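# Hang the ball-filled shallow basket level on the peg

## Task

Use the basket's cord handle to hang the shallow basket on the stand's peg, getting it as close to level as possible. The task fails unless every ball is inside the basket at the end.

## Robot and tools

Robot: two arms, left_arm and right_arm, each with a two-finger gripper and a wrist camera. Measured base positions in the scene frame: left_arm (+0.023, +0.348, +0.042) m, right_arm (-0.008, -0.324, +0.004) m, each turned only very slightly about z. A camera stand is fixed to the floor behind the arms.

Scene frame: the origin is at table-top height, halfway between the nominal arm bases. +x points out over the table, +z points up, and left_arm sits toward +y. The arm names do not match left and right in the images. A gripper's fingers point along its own +z axis and open and close along its own y axis. end_effector_position is the point between the finger pads, a little under 1 cm behind the tips.

execute_actions(actions, cameras): actions is a list of actions. Each action is a table of up to 15 rows, one row per 1/30 s control step. A table shorter than 15 rows repeats its final row for the remaining steps. Every row holds 14 numbers in [-1, 1], covering both arms even if only one moves: left dx, dy, dz, rx, ry, rz, opening, then the same seven for right_arm. The six pose numbers are an offset, not a pose. They are measured from that arm's Hand target as it stood when the action began, along that Hand target's own axes. Every row counts from that same starting point, not from the row before. A new action or call starts again from the current Hand target, so sending the same offset twice moves the arm twice. Scale: 1.0 equals 0.6 m for dx, dy, dz and 180 degrees for the rotation vector (rx, ry, rz). To hold an arm where its Hand target is, send six zeros. Opening is absolute, not an offset: +1 gives a pad gap of about 87 mm, +0.5 about 69 mm, 0 about 43 mm, -0.5 about 18 mm and -1 closed. A 0 in the opening slot is a real command, so repeat the current opening for a gripper you want left alone. cameras is a list of names, or ["all"]. An empty actions list returns images by default.

move(target, speed, blend, opening_speed, blocking, cameras): moves each gripper along a straight line. target is either one 14-number row laid out as above, or a list of up to 15 such rows. Every row is an offset from the Hand targets at the start of the move, in Hand-target axes, on the same 0.6 m and 180 degree scale. Rows are not chained to one another. speed is the top path speed in m/s, from 0.002 to 2.9, default 0.25. Rotation is capped at twice that value in rad/s. Give one number, or one per target. blend, in metres, rounds corners between listed targets; 0 stops at each one. opening_speed is the rate of finger change per second on the -1..1 scale, at least 0.2. With blocking=false the move continues while you reply. A move runs at least 0.5 s and is cut off after 10 s. It does not steer around obstacles or the other arm, and faster moves lag and stray more. Route paths around an arm's own base rather than close to it. The move result adds a "move:" line giving the ending (done, off_target, moving, held, fault) and any limits that acted. limits=paced means the command was clipped; limits=held means a check withheld steps. An arm is done when it is at rest within 10 mm and 2 degrees of its target, which says nothing about contact.

wait(seconds): lets time pass, 0 to 10 s, while the arms hold their commands or a running move continues.
stop(): brakes a running move. The fingers keep moving unless opening_speed was set.
zoom_image(camera, region): gives an enlarged view of the newest image from cam_high, cam_low, cam_left_wrist or cam_right_wrist. region is [x0, y0, x1, y1] in pixels, at most 504 by 504.
finished_scene(scene): ends the current scene, giving its number. The basket must then stay hanging with all balls inside without the robot's help.

Results: end_effector_position (m) and end_effector_quat_wxyz in the scene frame, with an error of up to a few cm. Hand target is the last commanded pose after clipping, and your next offsets start from it. The gripper often rests short of it. Resending zeros asks for the target again; if the gripper still falls short, send the remaining gap as an offset. The controller keeps the commanded orientation within 40 degrees of the measured one. Tool commands shows the present gripper commands. grip_measured uses the same scale as opening. Joint positions list the joints in order waist, shoulder, elbow, wrist pitch, wrist yaw, wrist roll, then the gripper on a 0 (closed) to 1 (open) scale. Joint velocities may simply read "within noise". Joint torques include gravity and noise, and joints 1 to 3 wrap at ±28 N m. Action calls also list intermediate end-effector positions. Joint ranges (rad): waist -2.618..3.054, shoulder 0..3.142, elbow 0..3.142 (straight at 2.901), wrist pitch and yaw ±1.571, wrist roll ±2.094. Friction and gravity can leave a gripper low, short or tilted, especially at long reach. Small moves may fail or go sideways, so check the pose after each move.

Gripping: once the fingers touch the part, command about 0.04 below the grip_measured reading at that moment for a firm grip, or less below it for a lighter hold. Each pad pushes up to about 20 N.

Cameras: cam_high (overhead), cam_low (low front-side view) and the two wrist cameras, each 896x504. Calibration intrinsics and extrinsics are supplied and accurate to within millimetres to about a centimetre. Wrist images can lag while their arm moves.

Avoid: contact or pressure between the two arms, including one gripper closing on the other's fingers. Avoid hard hits on fixed or heavy objects, fast slams, dropping the basket or letting go of it while it is moving, spilling balls, and anything leaving the table. Do not strain an arm's camera cable. Do not keep pushing toward an unreachable pose, hold loads for long, or leave an arm stretched out: motors heat up. A MOTOR HOT line appears at 75 °C, an over-temperature fault at 90 °C folds that arm and disables it, and at 100 °C the arm collapses. To stop an arm pressing on something, command its target back beyond the gripper. Loose objects may occasionally get nudged by outside disturbances.

Each tool is called after "Emit:" by a JSON object that holds its "api" and its "payload".

## Session

Emit:
{"api": "execute_actions", "payload": {"actions": []}}

Scene clock: 0.00 s.
left_arm: end_effector_position=(+0.3515, +0.2853, +0.2308) grip_measured=+1.000 end_effector_quat_wxyz=(+0.563, -0.097, +0.818, -0.070) | right_arm: end_effector_position=(+0.3744, -0.1864, +0.2193) grip_measured=+1.000 end_effector_quat_wxyz=(+0.503, +0.062, +0.827, +0.244)
Joint positions: left_arm=[-0.318 0.948 0.665 -0.095 -0.258 -0.342 1] | right_arm=[0.267 1.26 0.933 -0.061 -0.121 0.478 1]
Joint velocities: within noise
Joint torques (N m): no reading
Heat: left arm: 23 °C; right arm: 24 °C.
Hand target: left_arm +0.3535, +0.2848, +0.2388; +0.571, -0.098, +0.812, -0.073 | right_arm +0.3748, -0.1863, +0.2239; +0.506, +0.062, +0.824, +0.245
Tool commands: left_gripper/opening=+1.0 right_gripper/opening=+1.0
camera_calibration:
cam_left_wrist: T_world_to_cam=[[0.0840941, -0.970352, 0.226594, 0.190655], [-0.935233, -0.15534, -0.318132, 0.471058], [0.343899, -0.185166, -0.920569, 0.289604], [0, 0, 0, 1]] pos_world=[0.324922, 0.311801, 0.373258]
cam_right_wrist: T_world_to_cam=[[0.145058, -0.875239, -0.461427, -0.1187], [-0.971726, -0.0382133, -0.232997, 0.427826], [0.186296, 0.482179, -0.856036, 0.351293], [0, 0, 0, 1]] pos_world=[0.367504, -0.256929, 0.34563]

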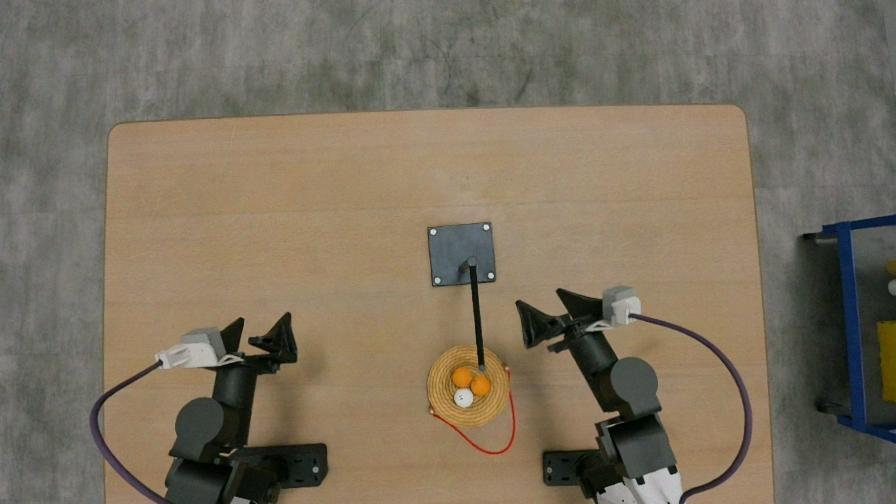

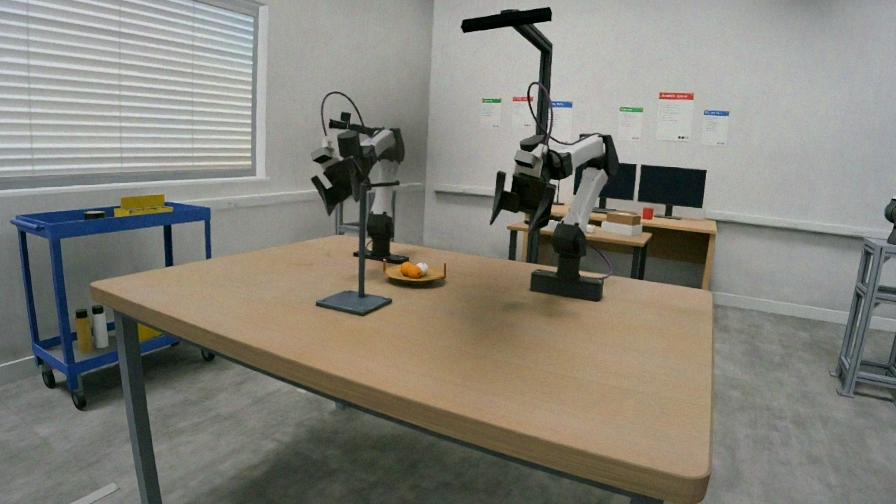

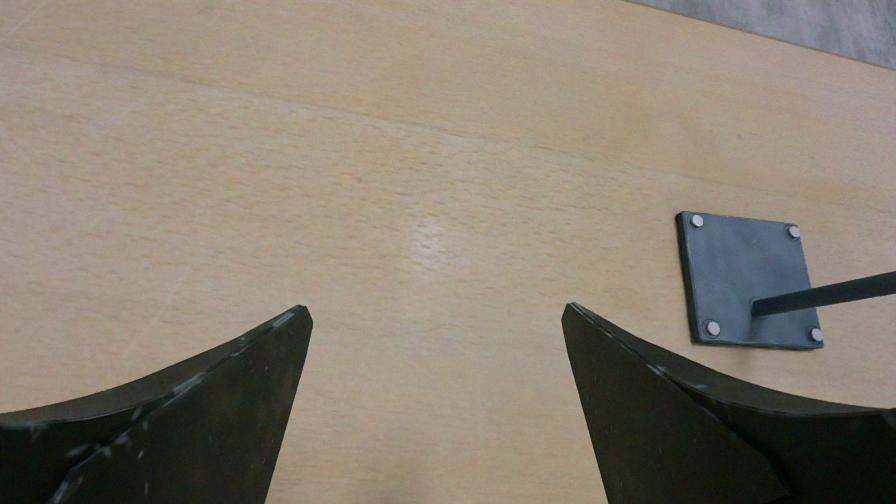

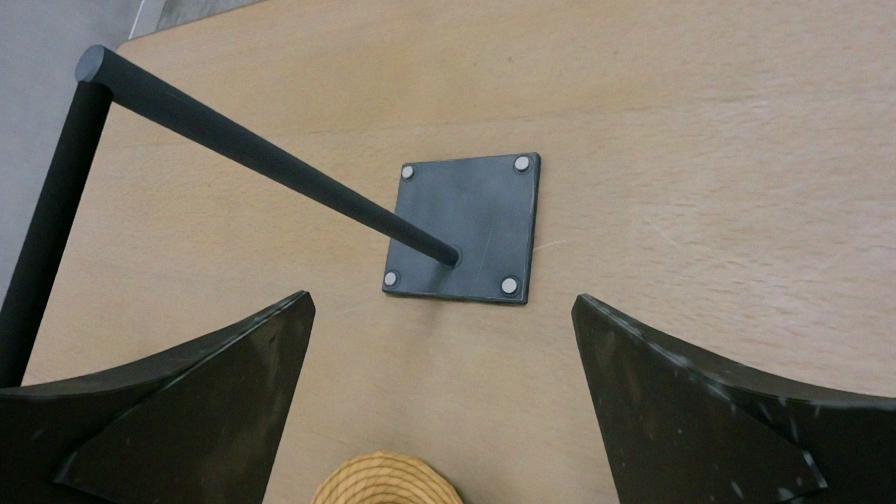

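Emit:
{"api": "zoom_image", "payload": {"camera": "cam_high", "region": [390, 210, 570, 470]}}

Emit:
{"api": "zoom_image", "payload": {"camera": "cam_low", "region": [290, 120, 490, 330]}}

Scaled by 1.938 from the camera's 896x504 image, which has a finer 1280x720 frame.

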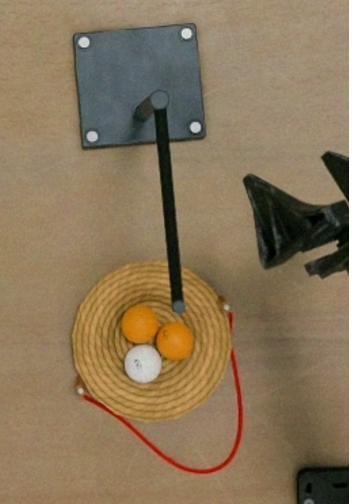

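Scaled by 2.400 from the camera's 896x504 image, which has a finer 1280x720 frame.

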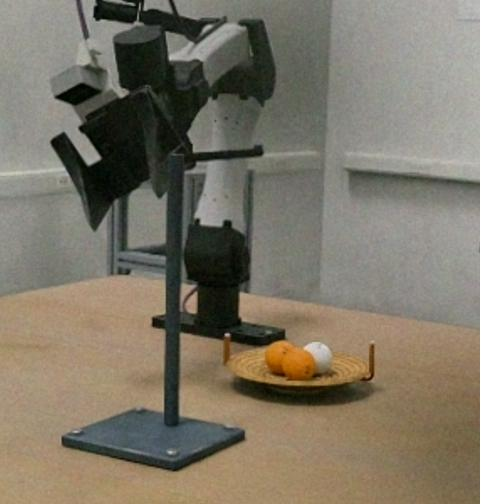

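Emit:
{"api": "move", "payload": {"target": [0,0,0,0,0,0,1,0.133,0.053,-0.389,-0.179,0.398,-0.521,1], "cameras": ["all"]}}

Scene clock: 7.10 s.
left_arm: end_effector_position=(+0.3515, +0.2853, +0.2308) grip_measured=+1.000 end_effector_quat_wxyz=(+0.563, -0.097, +0.818, -0.070) | right_arm: end_effector_position=(+0.1301, -0.2056, +0.2600) grip_measured=+1.000 end_effector_quat_wxyz=(-0.183, +0.747, -0.639, +0.004)
Joint positions: left_arm=[-0.318 0.948 0.665 -0.095 -0.258 -0.342 1] | right_arm=[0.922 1.138 1.513 -1.578 0.023 -0.828 1]
Joint torques (N m): left_arm=[-0.09 -2.24 6.74 2.12 -0.1 -0.14] | right_arm=[0.64 -2.67 5.37 0.91 0.32 0.08]
Heat: left arm: 24 °C; right arm: 26 °C.
Hand target: left_arm +0.3535, +0.2848, +0.2388; +0.571, -0.098, +0.812, -0.073 | right_arm +0.1300, -0.2105, +0.2602; +0.000, +0.767, -0.642, +0.000
Off the commanded pose: left_arm 0.008 m, 1 deg | right_arm 0.005 m, 21 deg.
joint sent to its limit (right arm) — joint 4 (wrist pitch), lower limit. The joint targets are off in orientation, not in position.
move: off_target (right_arm)
camera_calibration:
cam_left_wrist: T_world_to_cam=[[0.0840941, -0.970352, 0.226594, 0.190655], [-0.935233, -0.15534, -0.318132, 0.471058], [0.343899, -0.185166, -0.920569, 0.289604], [0, 0, 0, 1]] pos_world=[0.324922, 0.311801, 0.373258]
cam_right_wrist: T_world_to_cam=[[0.952055, 0.120982, 0.280989, -0.174532], [-0.0623973, -0.822385, 0.5655, -0.287885], [0.299496, -0.55592, -0.775406, 0.191809], [0, 0, 0, 1]] pos_world=[0.0907546, -0.109006, 0.36057]

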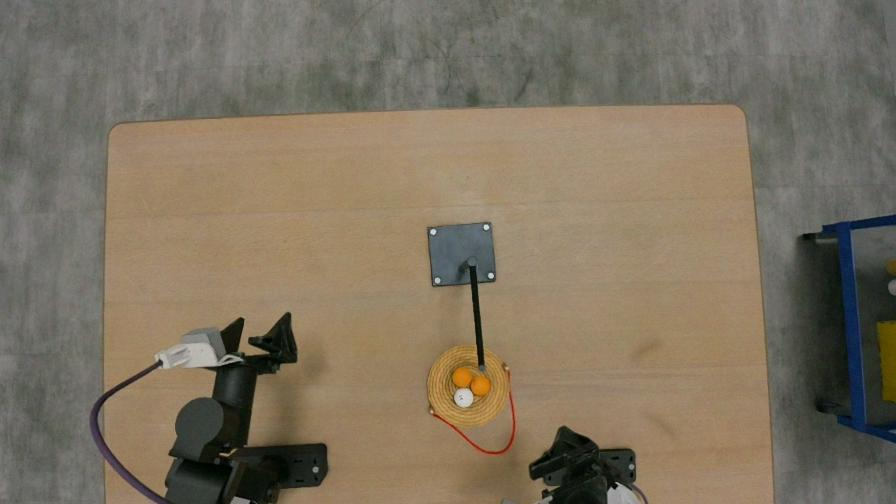

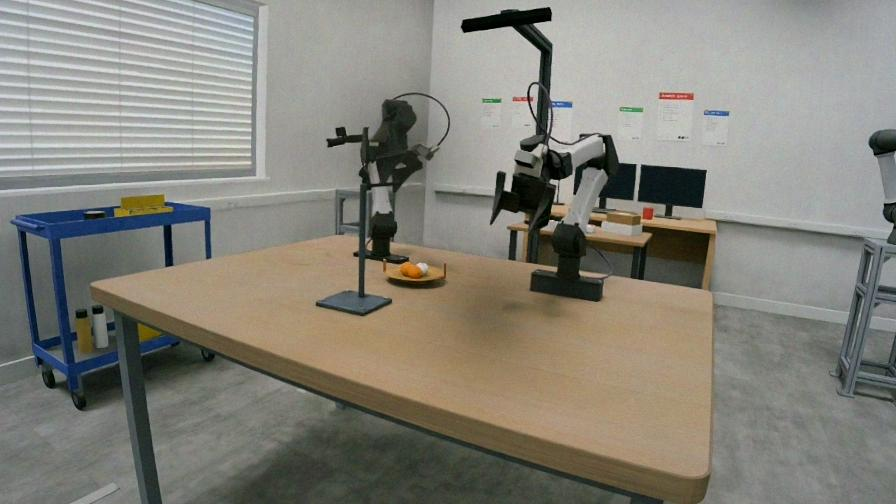

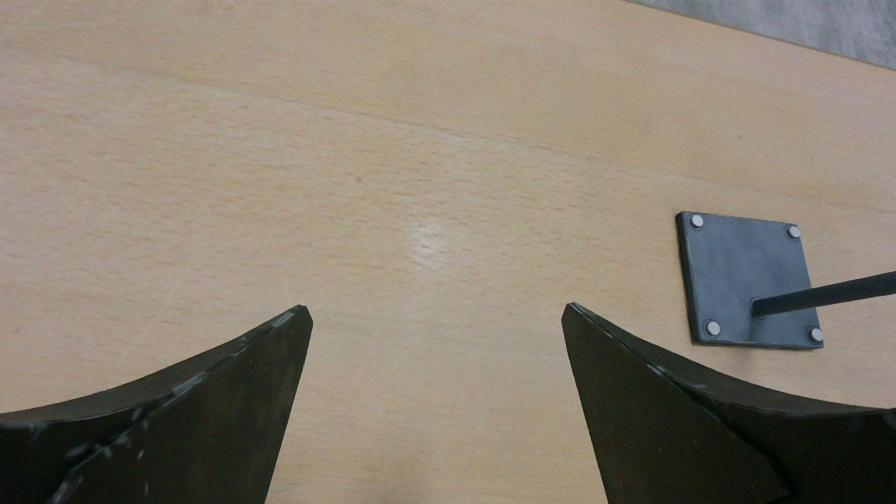

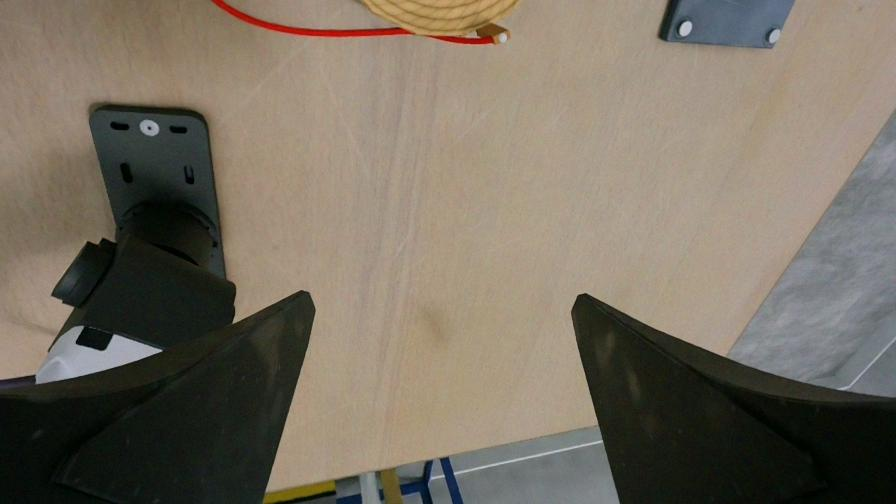

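Emit:
{"api": "move", "payload": {"target": [0,0,0,0,0,0,1,-0.124,0.145,0.233,0,0,-0.15,1], "cameras": ["cam_high","cam_right_wrist"]}}

Scene clock: 9.70 s.
left_arm: end_effector_position=(+0.3515, +0.2853, +0.2308) grip_measured=+1.000 end_effector_quat_wxyz=(+0.563, -0.097, +0.818, -0.070) | right_arm: end_effector_position=(+0.0355, -0.1532, +0.1239) grip_measured=+1.000 end_effector_quat_wxyz=(-0.007, +0.896, -0.444, +0.006)
Joint positions: left_arm=[-0.318 0.948 0.665 -0.095 -0.258 -0.342 1] | right_arm=[1.517 1.305 1.07 -1.329 0.016 -0.724 1]
Joint torques (N m): left_arm=[-0.2 -2.37 6.76 2.1 -0.06 -0.15] | right_arm=[0.62 -3.29 6.31 0.4 -0.07 0.25]
Heat: left arm: 24 °C; right arm: 26 °C.
Hand target: left_arm +0.3535, +0.2848, +0.2388; +0.571, -0.098, +0.812, -0.073 | right_arm +0.0312, -0.1524, +0.1204; +0.000, +0.895, -0.445, +0.000
Off the commanded pose: left_arm 0.008 m, 1 deg | right_arm 0.006 m, 1 deg.
move: done
camera_calibration:
cam_right_wrist: T_world_to_cam=[[0.792168, 0.610038, 0.0179897, 0.0607351], [0.381285, -0.517706, 0.7659, -0.167807], [0.476541, -0.599862, -0.642709, 0.114312], [0, 0, 0, 1]] pos_world=[-0.0386043, -0.0553542, 0.2009]
Images, in order (width x height): cam_high 896x504, cam_right_wrist 896x504.

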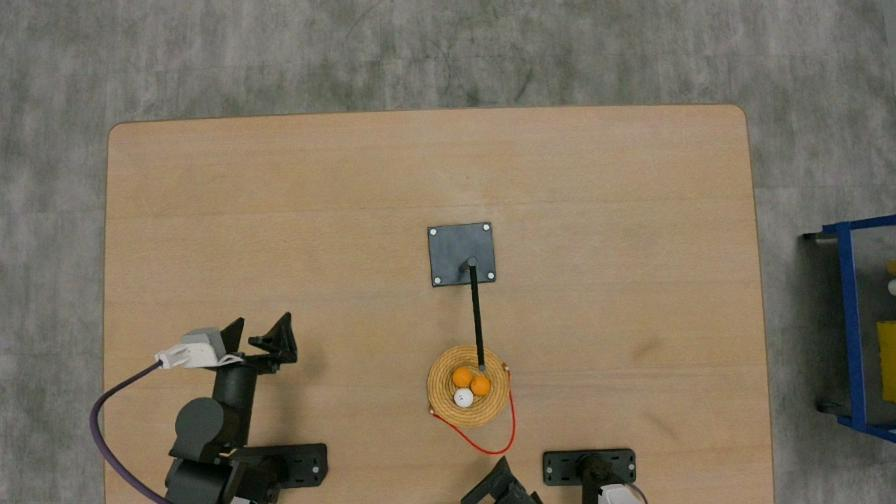

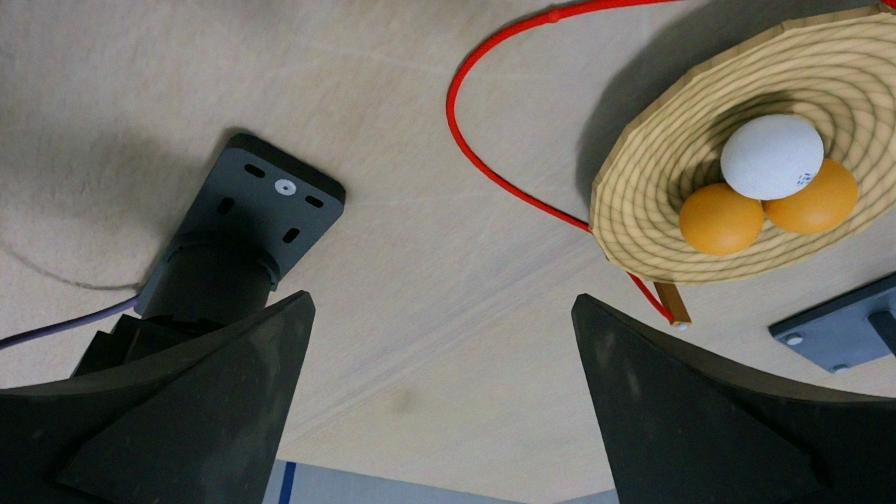

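Emit:
{"api": "zoom_image", "payload": {"camera": "cam_high", "region": [420, 340, 580, 504]}}

Emit:
{"api": "zoom_image", "payload": {"camera": "cam_right_wrist", "region": [420, 0, 896, 340]}}

Scaled by 3.073 from the camera's 896x504 image, which has a finer 1280x720 frame.

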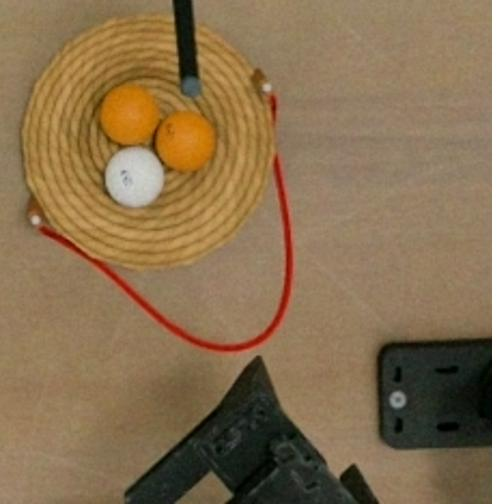

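Scaled by 1.059 from the camera's 896x504 image, which has a finer 1280x720 frame.

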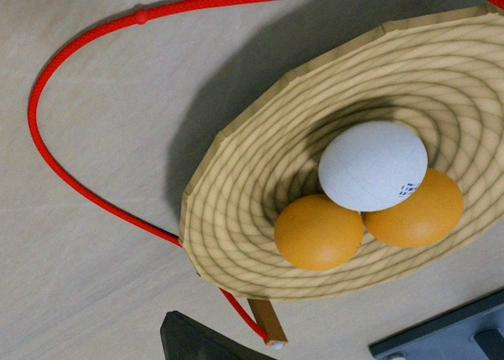

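Emit:
{"api": "move", "payload": {"target": [0,0,0,0,0,0,1,-0.002,-0.004,0.175,0,0,0,0], "speed": 0.1, "cameras": ["cam_high","cam_right_wrist"]}}

Emit:
{"api": "zoom_image", "payload": {"camera": "cam_right_wrist", "region": [220, 100, 640, 504]}}

Scene clock: 12.53 s.
left_arm: end_effector_position=(+0.3515, +0.2853, +0.2308) grip_measured=+1.000 end_effector_quat_wxyz=(+0.563, -0.097, +0.818, -0.070) | right_arm: end_effector_position=(+0.0358, -0.1487, +0.0198) grip_measured=+0.000 end_effector_quat_wxyz=(-0.009, +0.896, -0.444, +0.005)
Joint positions: left_arm=[-0.318 0.948 0.665 -0.095 -0.258 -0.342 1] | right_arm=[1.517 1.413 0.728 -0.874 0.016 -0.724 0.5]
Joint torques (N m): left_arm=[-0.17 -2.35 6.78 2.12 -0.09 -0.15] | right_arm=[0.21 -3.45 5.78 0.44 -0.06 0.2]
Heat: left arm: 25 °C; right arm: 26 °C.
Hand target: left_arm +0.3535, +0.2848, +0.2388; +0.571, -0.098, +0.812, -0.073 | right_arm +0.0324, -0.1500, +0.0155; +0.000, +0.895, -0.445, +0.000
Off the commanded pose: left_arm 0.008 m, 1 deg | right_arm 0.006 m, 1 deg.
move: done
camera_calibration:
cam_right_wrist: T_world_to_cam=[[0.792176, 0.609945, 0.0205907, 0.0595494], [0.38129, -0.520987, 0.763669, -0.0862055], [0.476524, -0.597109, -0.645279, 0.0503646], [0, 0, 0, 1]] pos_world=[-0.0383043, -0.0511606, 0.0971056]
Images, in order (width x height): cam_high 896x504, cam_right_wrist 896x504.

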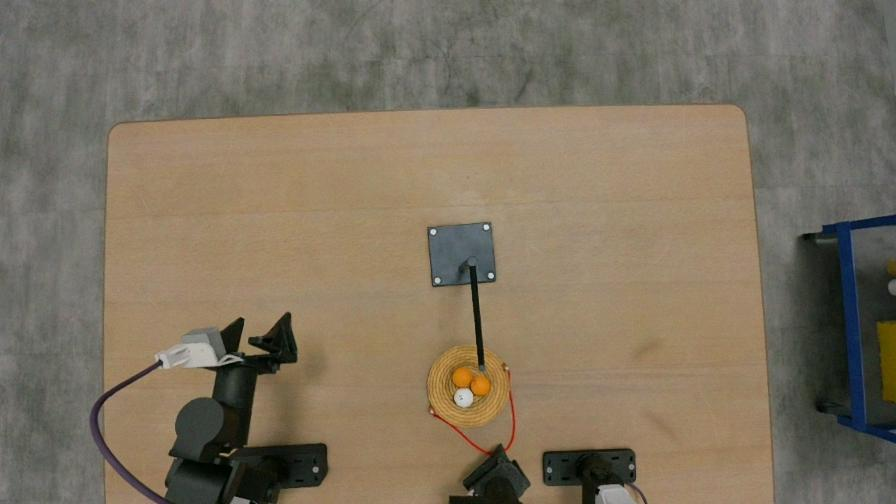

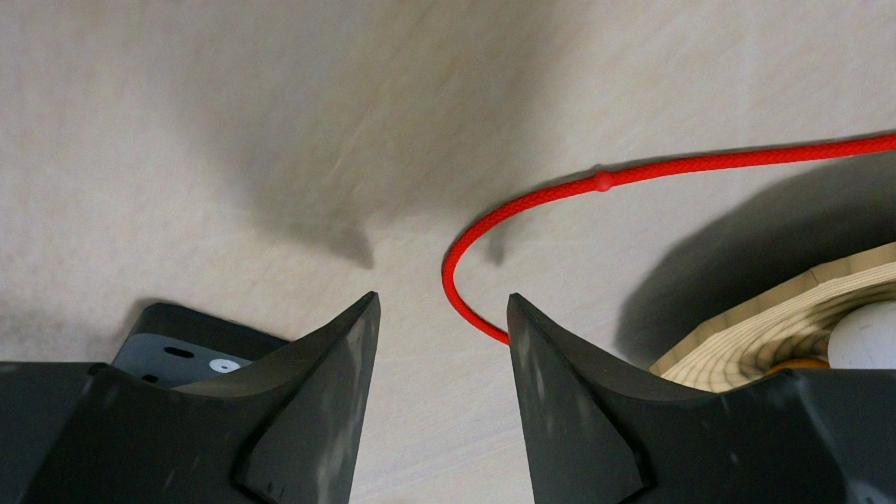

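Scaled by 1.200 from the camera's 896x504 image, which has a finer 1280x720 frame.

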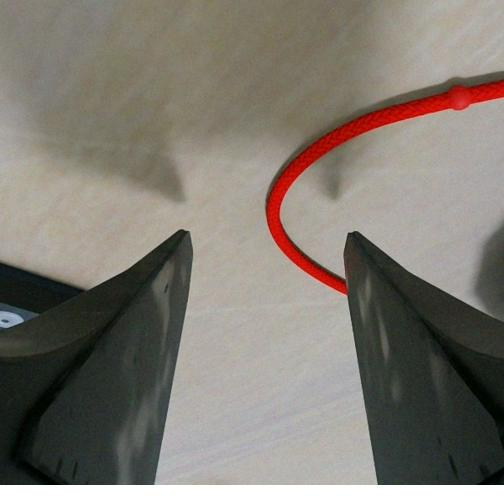

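Emit:
{"api": "move", "payload": {"target": [0,0,0,0,0,0,1,-0.012,0,0.018,0,0,0,0], "speed": 0.05, "cameras": ["cam_right_wrist"]}}

Scene clock: 13.80 s.
left_arm: end_effector_position=(+0.3515, +0.2853, +0.2308) grip_measured=+1.000 end_effector_quat_wxyz=(+0.563, -0.097, +0.818, -0.070) | right_arm: end_effector_position=(+0.0327, -0.1425, +0.0092) grip_measured=+0.000 end_effector_quat_wxyz=(-0.009, +0.895, -0.445, +0.005)
Joint positions: left_arm=[-0.318 0.948 0.665 -0.095 -0.258 -0.342 1] | right_arm=[1.533 1.459 0.72 -0.819 0.016 -0.707 0.5]
Joint torques (N m): left_arm=[-0.14 -2.37 6.82 2.12 -0.08 -0.12] | right_arm=[0.75 -3.78 5.56 0.43 -0.06 0.23]
Heat: left arm: 25 °C; right arm: 26 °C.
Hand target: left_arm +0.3535, +0.2848, +0.2388; +0.571, -0.098, +0.812, -0.073 | right_arm +0.0280, -0.1442, +0.0046; +0.000, +0.895, -0.445, +0.000
Off the commanded pose: left_arm 0.008 m, 1 deg | right_arm 0.007 m, 1 deg.
move: done
camera_calibration:
cam_right_wrist: T_world_to_cam=[[0.793314, 0.608448, 0.021058, 0.0580806], [0.380446, -0.522448, 0.763092, -0.0738915], [0.475303, -0.59736, -0.645947, 0.0486785], [0, 0, 0, 1]] pos_world=[-0.0411015, -0.0448649, 0.0866066]
Images, in order (width x height): cam_right_wrist 896x504.

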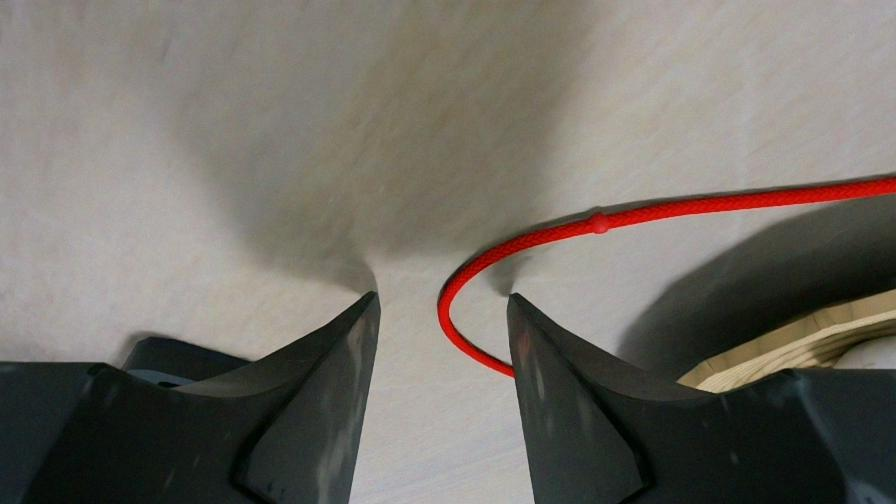

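Emit:
{"api": "move", "payload": {"target": [[0,0,0,0,0,0,1,0,0,0.006,0,0,0,0],[0,0,0,0,0,0,1,0,0,0.006,0,0,0,-1]], "speed": 0.03, "opening_speed": 1, "cameras": ["cam_right_wrist","cam_high"]}}

Scene clock: 15.83 s.
left_arm: end_effector_position=(+0.3515, +0.2853, +0.2308) grip_measured=+1.000 end_effector_quat_wxyz=(+0.563, -0.097, +0.818, -0.070) | right_arm: end_effector_position=(+0.0326, -0.1419, +0.0059) grip_measured=-0.888 end_effector_quat_wxyz=(-0.010, +0.895, -0.445, +0.004)
Joint positions: left_arm=[-0.318 0.948 0.665 -0.095 -0.258 -0.342 1] | right_arm=[1.533 1.466 0.712 -0.801 0.015 -0.706 0.056]
Joint torques (N m): left_arm=[-0.18 -2.22 6.79 2.12 -0.08 -0.14] | right_arm=[0.75 -3.71 5.42 0.45 -0.06 0.24]
Heat: left arm: 25 °C; right arm: 26 °C.
Hand target: left_arm +0.3535, +0.2848, +0.2388; +0.571, -0.098, +0.812, -0.073 | right_arm +0.0280, -0.1442, +0.0011; +0.000, +0.895, -0.445, +0.000
Off the commanded pose: left_arm 0.008 m, 1 deg | right_arm 0.007 m, 1 deg.
move: done
camera_calibration:
cam_right_wrist: T_world_to_cam=[[0.793774, 0.607795, 0.0225412, 0.0577053], [0.380251, -0.524847, 0.761541, -0.0714077], [0.474691, -0.59592, -0.647725, 0.0472898], [0, 0, 0, 1]] pos_world=[-0.0411001, -0.0443702, 0.0837099]
Images, in order (width x height): cam_high 896x504, cam_right_wrist 896x504.

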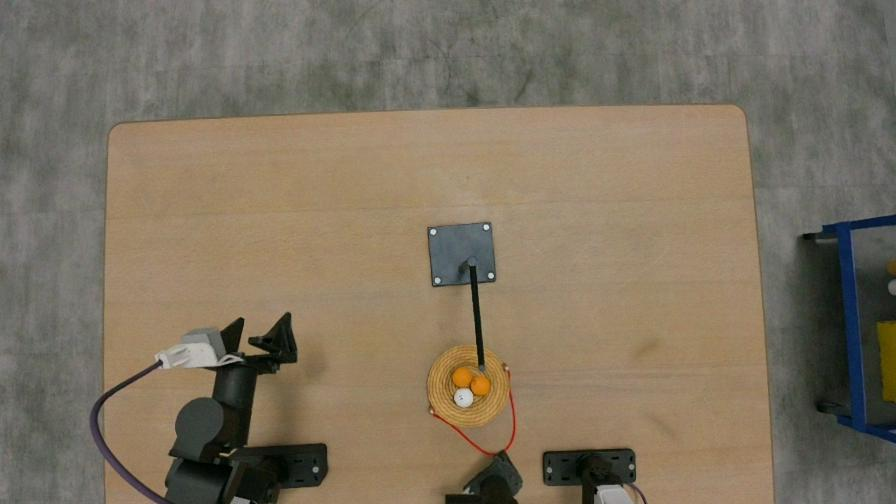

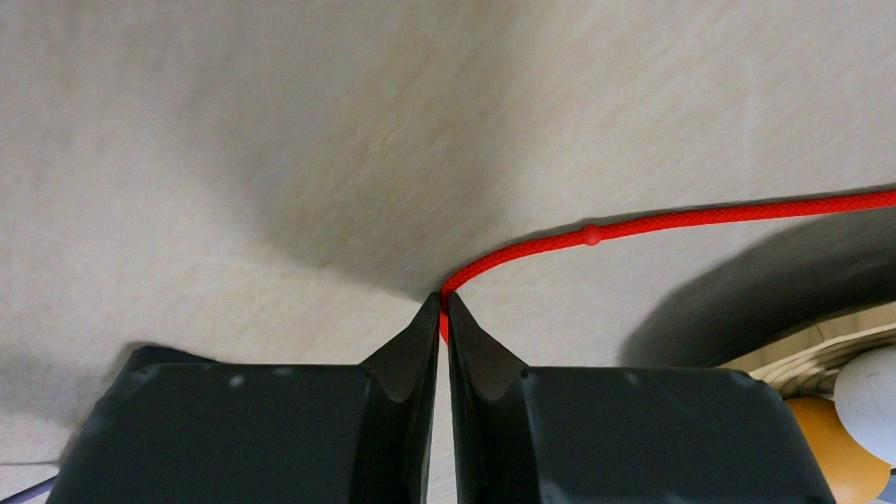

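Emit:
{"api": "move", "payload": {"target": [[0,0,0,0,0,0,1,0.02,-0.08,-0.12,0,0,0.02,-1],[0,0,0,0,0,0,1,0.065,-0.26,-0.248,0,0,0.044,-1]], "speed": 0.1, "blend": 0.02, "cameras": ["all"]}}

Scene clock: 21.27 s.
left_arm: end_effector_position=(+0.3515, +0.2853, +0.2308) grip_measured=+1.000 end_effector_quat_wxyz=(+0.563, -0.097, +0.818, -0.070) | right_arm: end_effector_position=(+0.1753, -0.0843, +0.1508) grip_measured=-0.888 end_effector_quat_wxyz=(-0.005, +0.861, -0.509, +0.007)
Joint positions: left_arm=[-0.318 0.948 0.665 -0.095 -0.258 -0.342 1] | right_arm=[1.066 1.749 1.601 -1.412 0.014 -1.029 0.056]
Joint torques (N m): left_arm=[-0.13 -2.32 6.69 2.11 -0.09 -0.15] | right_arm=[-0.4 -6.61 8.95 0.18 -0.06 0.04]
Heat: left arm: 26 °C; right arm: 27 °C.
Hand target: left_arm +0.3535, +0.2848, +0.2388; +0.571, -0.098, +0.812, -0.073 | right_arm +0.1760, -0.0813, +0.1498; +0.000, +0.862, -0.506, +0.000
Off the commanded pose: left_arm 0.008 m, 1 deg | right_arm 0.003 m, 1 deg.
move: done
camera_calibration:
cam_left_wrist: T_world_to_cam=[[0.0840941, -0.970352, 0.226594, 0.190655], [-0.935233, -0.15534, -0.318132, 0.471058], [0.343899, -0.185166, -0.920569, 0.289604], [0, 0, 0, 1]] pos_world=[0.324922, 0.311801, 0.373258]
cam_right_wrist: T_world_to_cam=[[0.872761, 0.487849, 0.0170478, -0.116919], [0.301473, -0.566145, 0.767199, -0.196307], [0.383929, -0.664442, -0.641183, 0.116813], [0, 0, 0, 1]] pos_world=[0.116376, 0.0235163, 0.227498]

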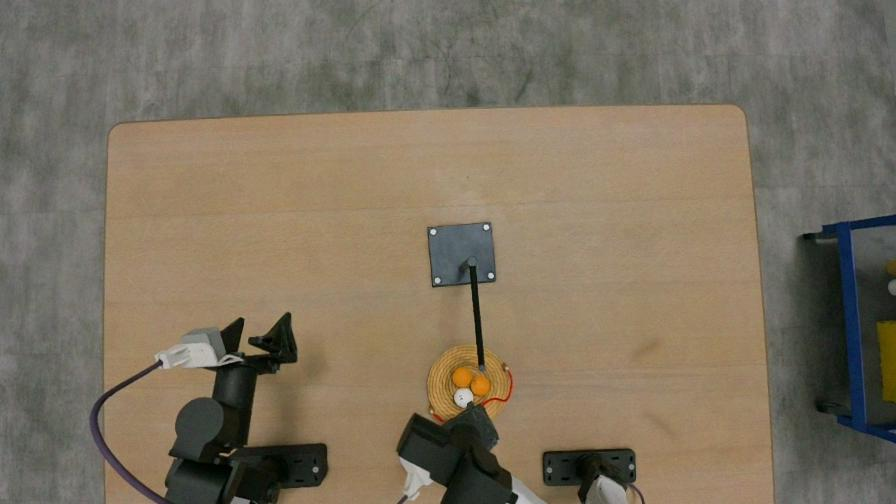

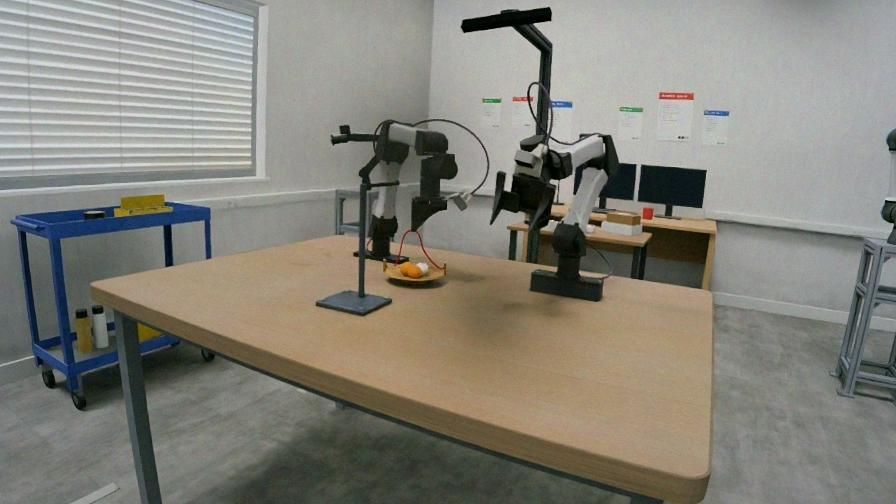

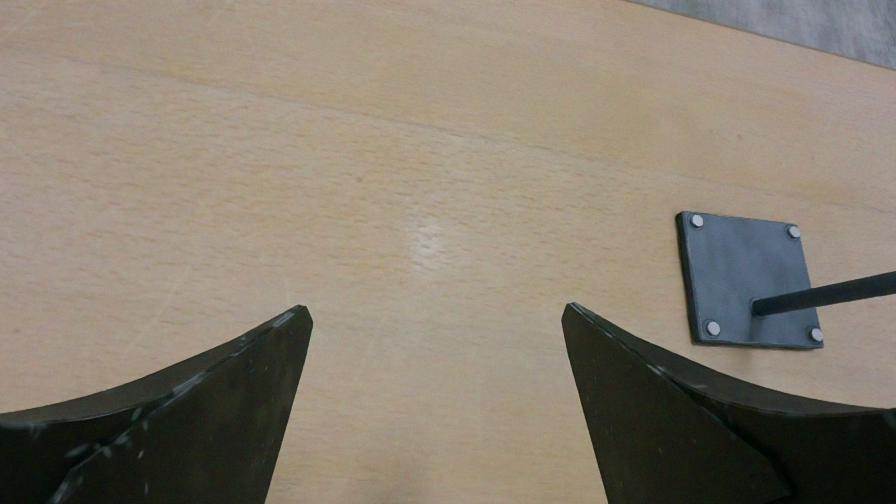

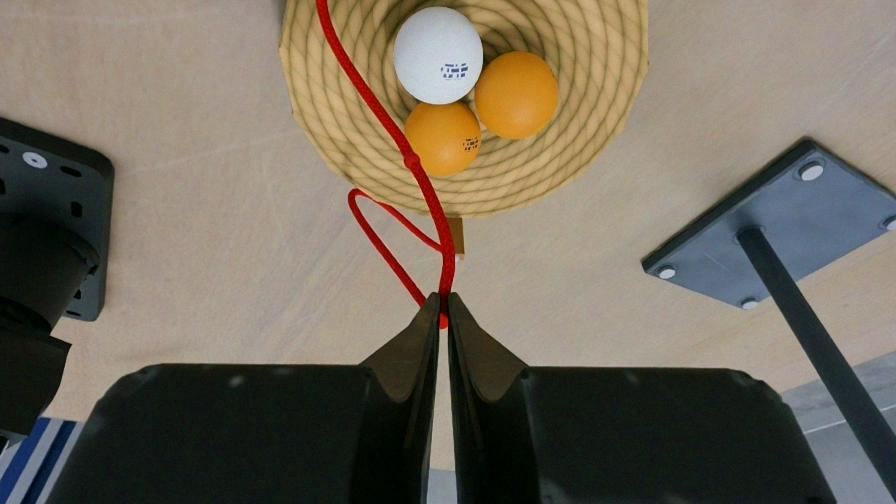

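Emit:
{"api": "move", "payload": {"target": [0,0,0,0,0,0,1,-0.003,-0.002,-0.06,0,0,0,-1], "speed": 0.06, "cameras": ["cam_low","cam_right_wrist"]}}

Emit:
{"api": "zoom_image", "payload": {"camera": "cam_low", "region": [310, 120, 530, 330]}}

Scene clock: 22.70 s.
left_arm: end_effector_position=(+0.3515, +0.2853, +0.2308) grip_measured=+1.000 end_effector_quat_wxyz=(+0.563, -0.097, +0.818, -0.070) | right_arm: end_effector_position=(+0.1765, -0.0822, +0.1873) grip_measured=-0.888 end_effector_quat_wxyz=(-0.006, +0.861, -0.508, +0.007)
Joint positions: left_arm=[-0.318 0.948 0.665 -0.095 -0.258 -0.342 1] | right_arm=[1.066 1.782 1.788 -1.564 0.014 -1.029 0.056]
Joint torques (N m): left_arm=[-0.2 -2.39 6.86 2.12 -0.08 -0.12] | right_arm=[-0.17 -6.76 8.58 0.17 -0.07 0.08]
Heat: left arm: 26 °C; right arm: 27 °C.
Hand target: left_arm +0.3535, +0.2848, +0.2388; +0.571, -0.098, +0.812, -0.073 | right_arm +0.1762, -0.0792, +0.1859; +0.000, +0.862, -0.506, +0.000
Off the commanded pose: left_arm 0.008 m, 1 deg | right_arm 0.003 m, 1 deg.
move: done
camera_calibration:
cam_right_wrist: T_world_to_cam=[[0.872544, 0.488189, 0.0184093, -0.119819], [0.301091, -0.567053, 0.766678, -0.223382], [0.384723, -0.663417, -0.641768, 0.141223], [0, 0, 0, 1]] pos_world=[0.117474, 0.025515, 0.2641]
Images, in order (width x height): cam_low 896x504, cam_right_wrist 896x504.

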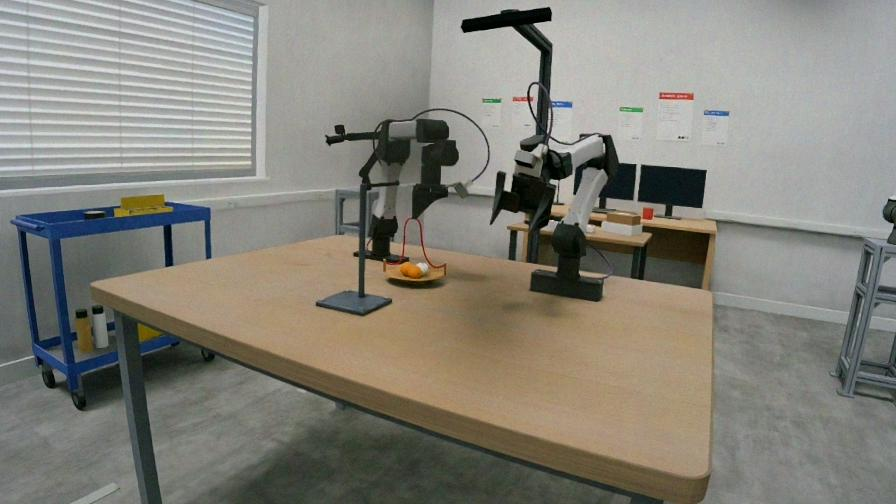

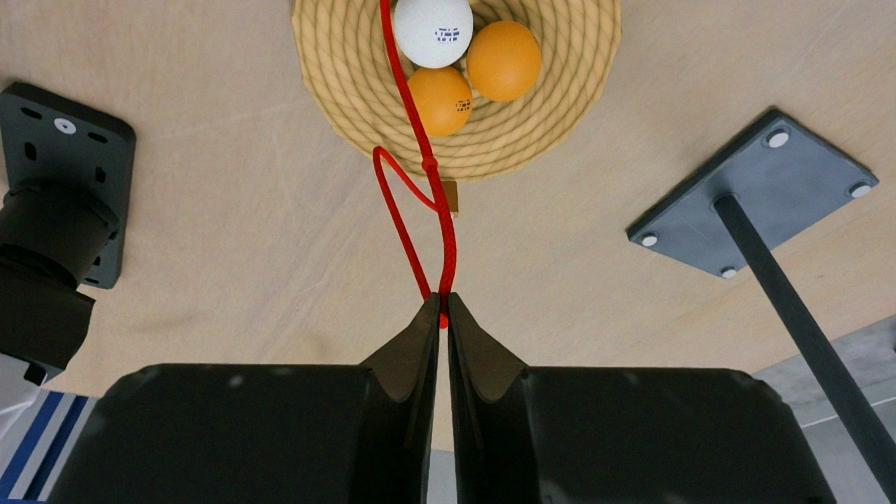

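Scaled by 2.291 from the camera's 896x504 image, which has a finer 1280x720 frame.

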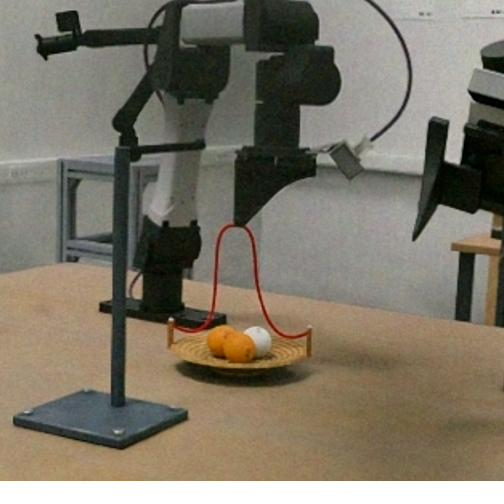

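Emit:
{"api": "move", "payload": {"target": [0,0,0,0,0,0,1,0,0,-0.09,0.094,-0.059,0,-1], "speed": 0.06, "cameras": ["cam_low","cam_right_wrist"]}}

Emit:
{"api": "zoom_image", "payload": {"camera": "cam_low", "region": [310, 120, 530, 330]}}

Scene clock: 27.13 s.
left_arm: end_effector_position=(+0.3515, +0.2853, +0.2308) grip_measured=+1.000 end_effector_quat_wxyz=(+0.563, -0.097, +0.818, -0.070) | right_arm: end_effector_position=(+0.1775, -0.0773, +0.2353) grip_measured=-0.888 end_effector_quat_wxyz=(-0.162, +0.850, -0.501, +0.001)
Joint positions: left_arm=[-0.318 0.948 0.665 -0.095 -0.258 -0.342 1] | right_arm=[1.066 1.549 1.706 -1.402 0.005 -1.031 0.056]
Joint torques (N m): left_arm=[-0.16 -2.32 6.83 2.1 -0.1 -0.13] | right_arm=[-0.69 -8.96 5.91 1.01 -0.09 0.07]
Heat: left arm: 26 °C; right arm: 27 °C.
Hand target: left_arm +0.3535, +0.2848, +0.2388; +0.571, -0.098, +0.812, -0.073 | right_arm +0.1762, -0.0792, +0.2398; -0.174, +0.849, -0.499, -0.006
Off the commanded pose: left_arm 0.008 m, 1 deg | right_arm 0.005 m, 2 deg.
move: done
camera_calibration:
cam_right_wrist: T_world_to_cam=[[0.848831, 0.449818, 0.277758, -0.183652], [0.199127, -0.758739, 0.620213, -0.219921], [0.489729, -0.471147, -0.733612, 0.1927], [0, 0, 0, 1]] pos_world=[0.105311, 0.00653749, 0.328775]
Images, in order (width x height): cam_low 896x504, cam_right_wrist 896x504.

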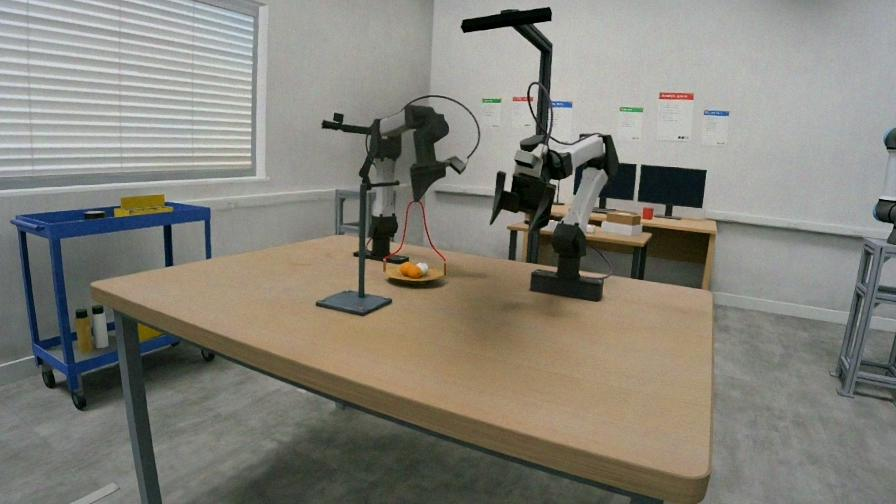

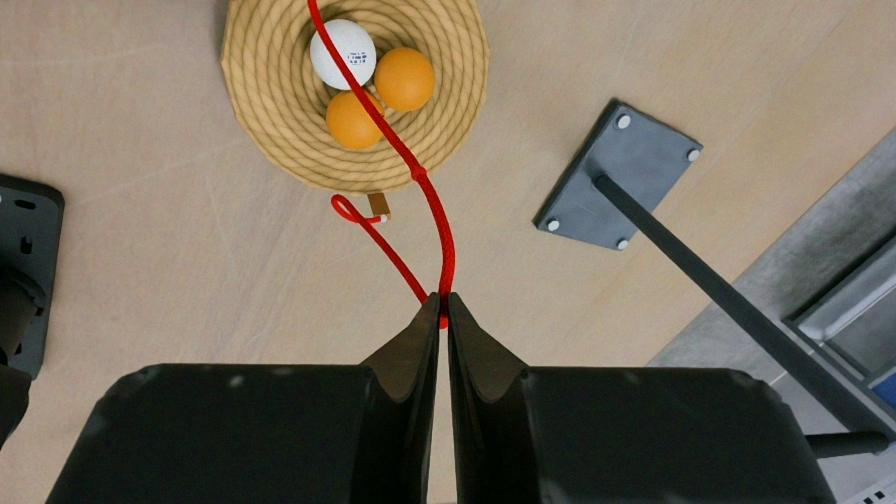

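Scaled by 2.291 from the camera's 896x504 image, which has a finer 1280x720 frame.

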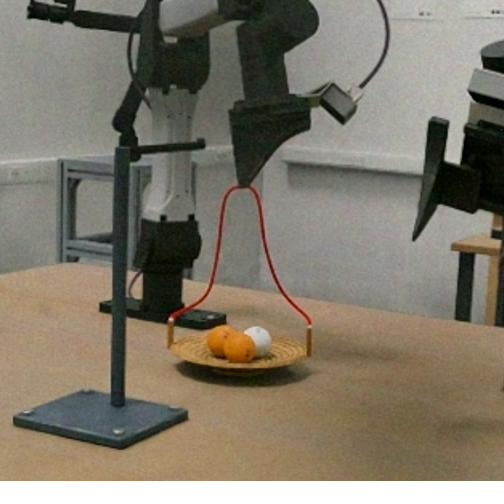

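Emit:
{"api": "move", "payload": {"target": [0,0,0,0,0,0,1,-0.011,-0.017,-0.055,0,0,0,-1], "speed": 0.05, "cameras": ["cam_low","cam_high"]}}

Emit:
{"api": "zoom_image", "payload": {"camera": "cam_low", "region": [310, 120, 530, 330]}}

Scene clock: 28.80 s.
left_arm: end_effector_position=(+0.3515, +0.2853, +0.2308) grip_measured=+1.000 end_effector_quat_wxyz=(+0.563, -0.097, +0.818, -0.070) | right_arm: end_effector_position=(+0.1734, -0.0825, +0.2721) grip_measured=-0.888 end_effector_quat_wxyz=(-0.169, +0.849, -0.500, -0.001)
Joint positions: left_arm=[-0.318 0.948 0.665 -0.095 -0.258 -0.342 1] | right_arm=[1.066 1.582 1.899 -1.548 0 -1.031 0.056]
Joint torques (N m): left_arm=[-0.14 -2.35 6.75 2.08 -0.08 -0.12] | right_arm=[-0.68 -5.12 8.87 0.89 -0.01 0.07]
Heat: left arm: 26 °C; right arm: 27 °C.
Hand target: left_arm +0.3535, +0.2848, +0.2388; +0.571, -0.098, +0.812, -0.073 | right_arm +0.1761, -0.0790, +0.2750; -0.174, +0.849, -0.499, -0.005
Off the commanded pose: left_arm 0.008 m, 1 deg | right_arm 0.005 m, 1 deg.
move: done
Images, in order (width x height): cam_high 896x504, cam_low 896x504.

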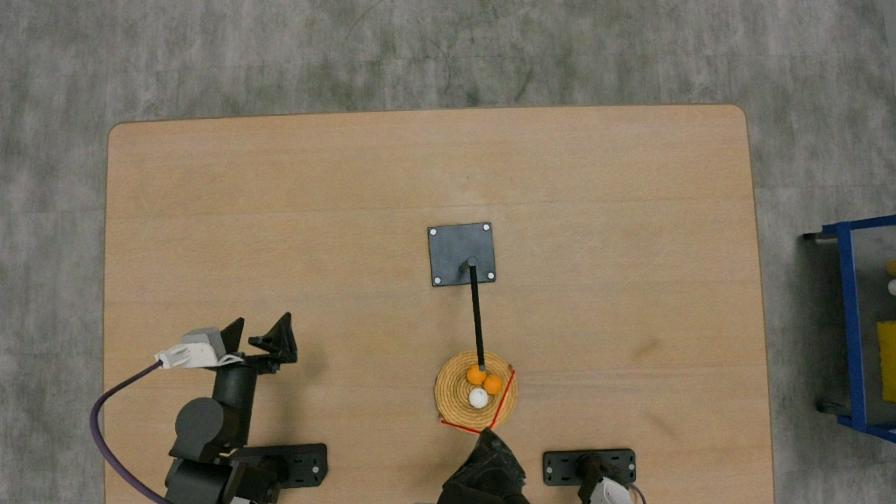

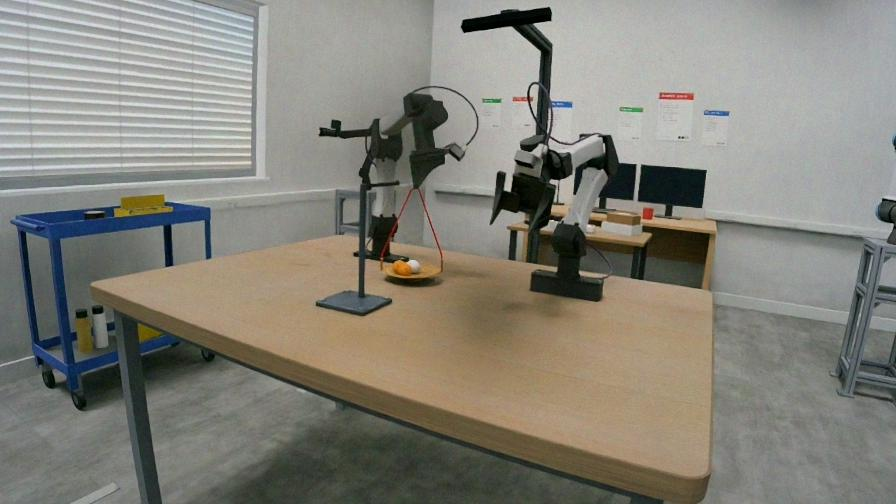

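Scaled by 2.291 from the camera's 896x504 image, which has a finer 1280x720 frame.

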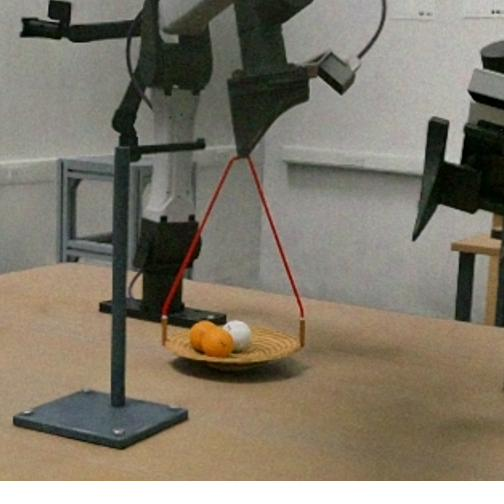

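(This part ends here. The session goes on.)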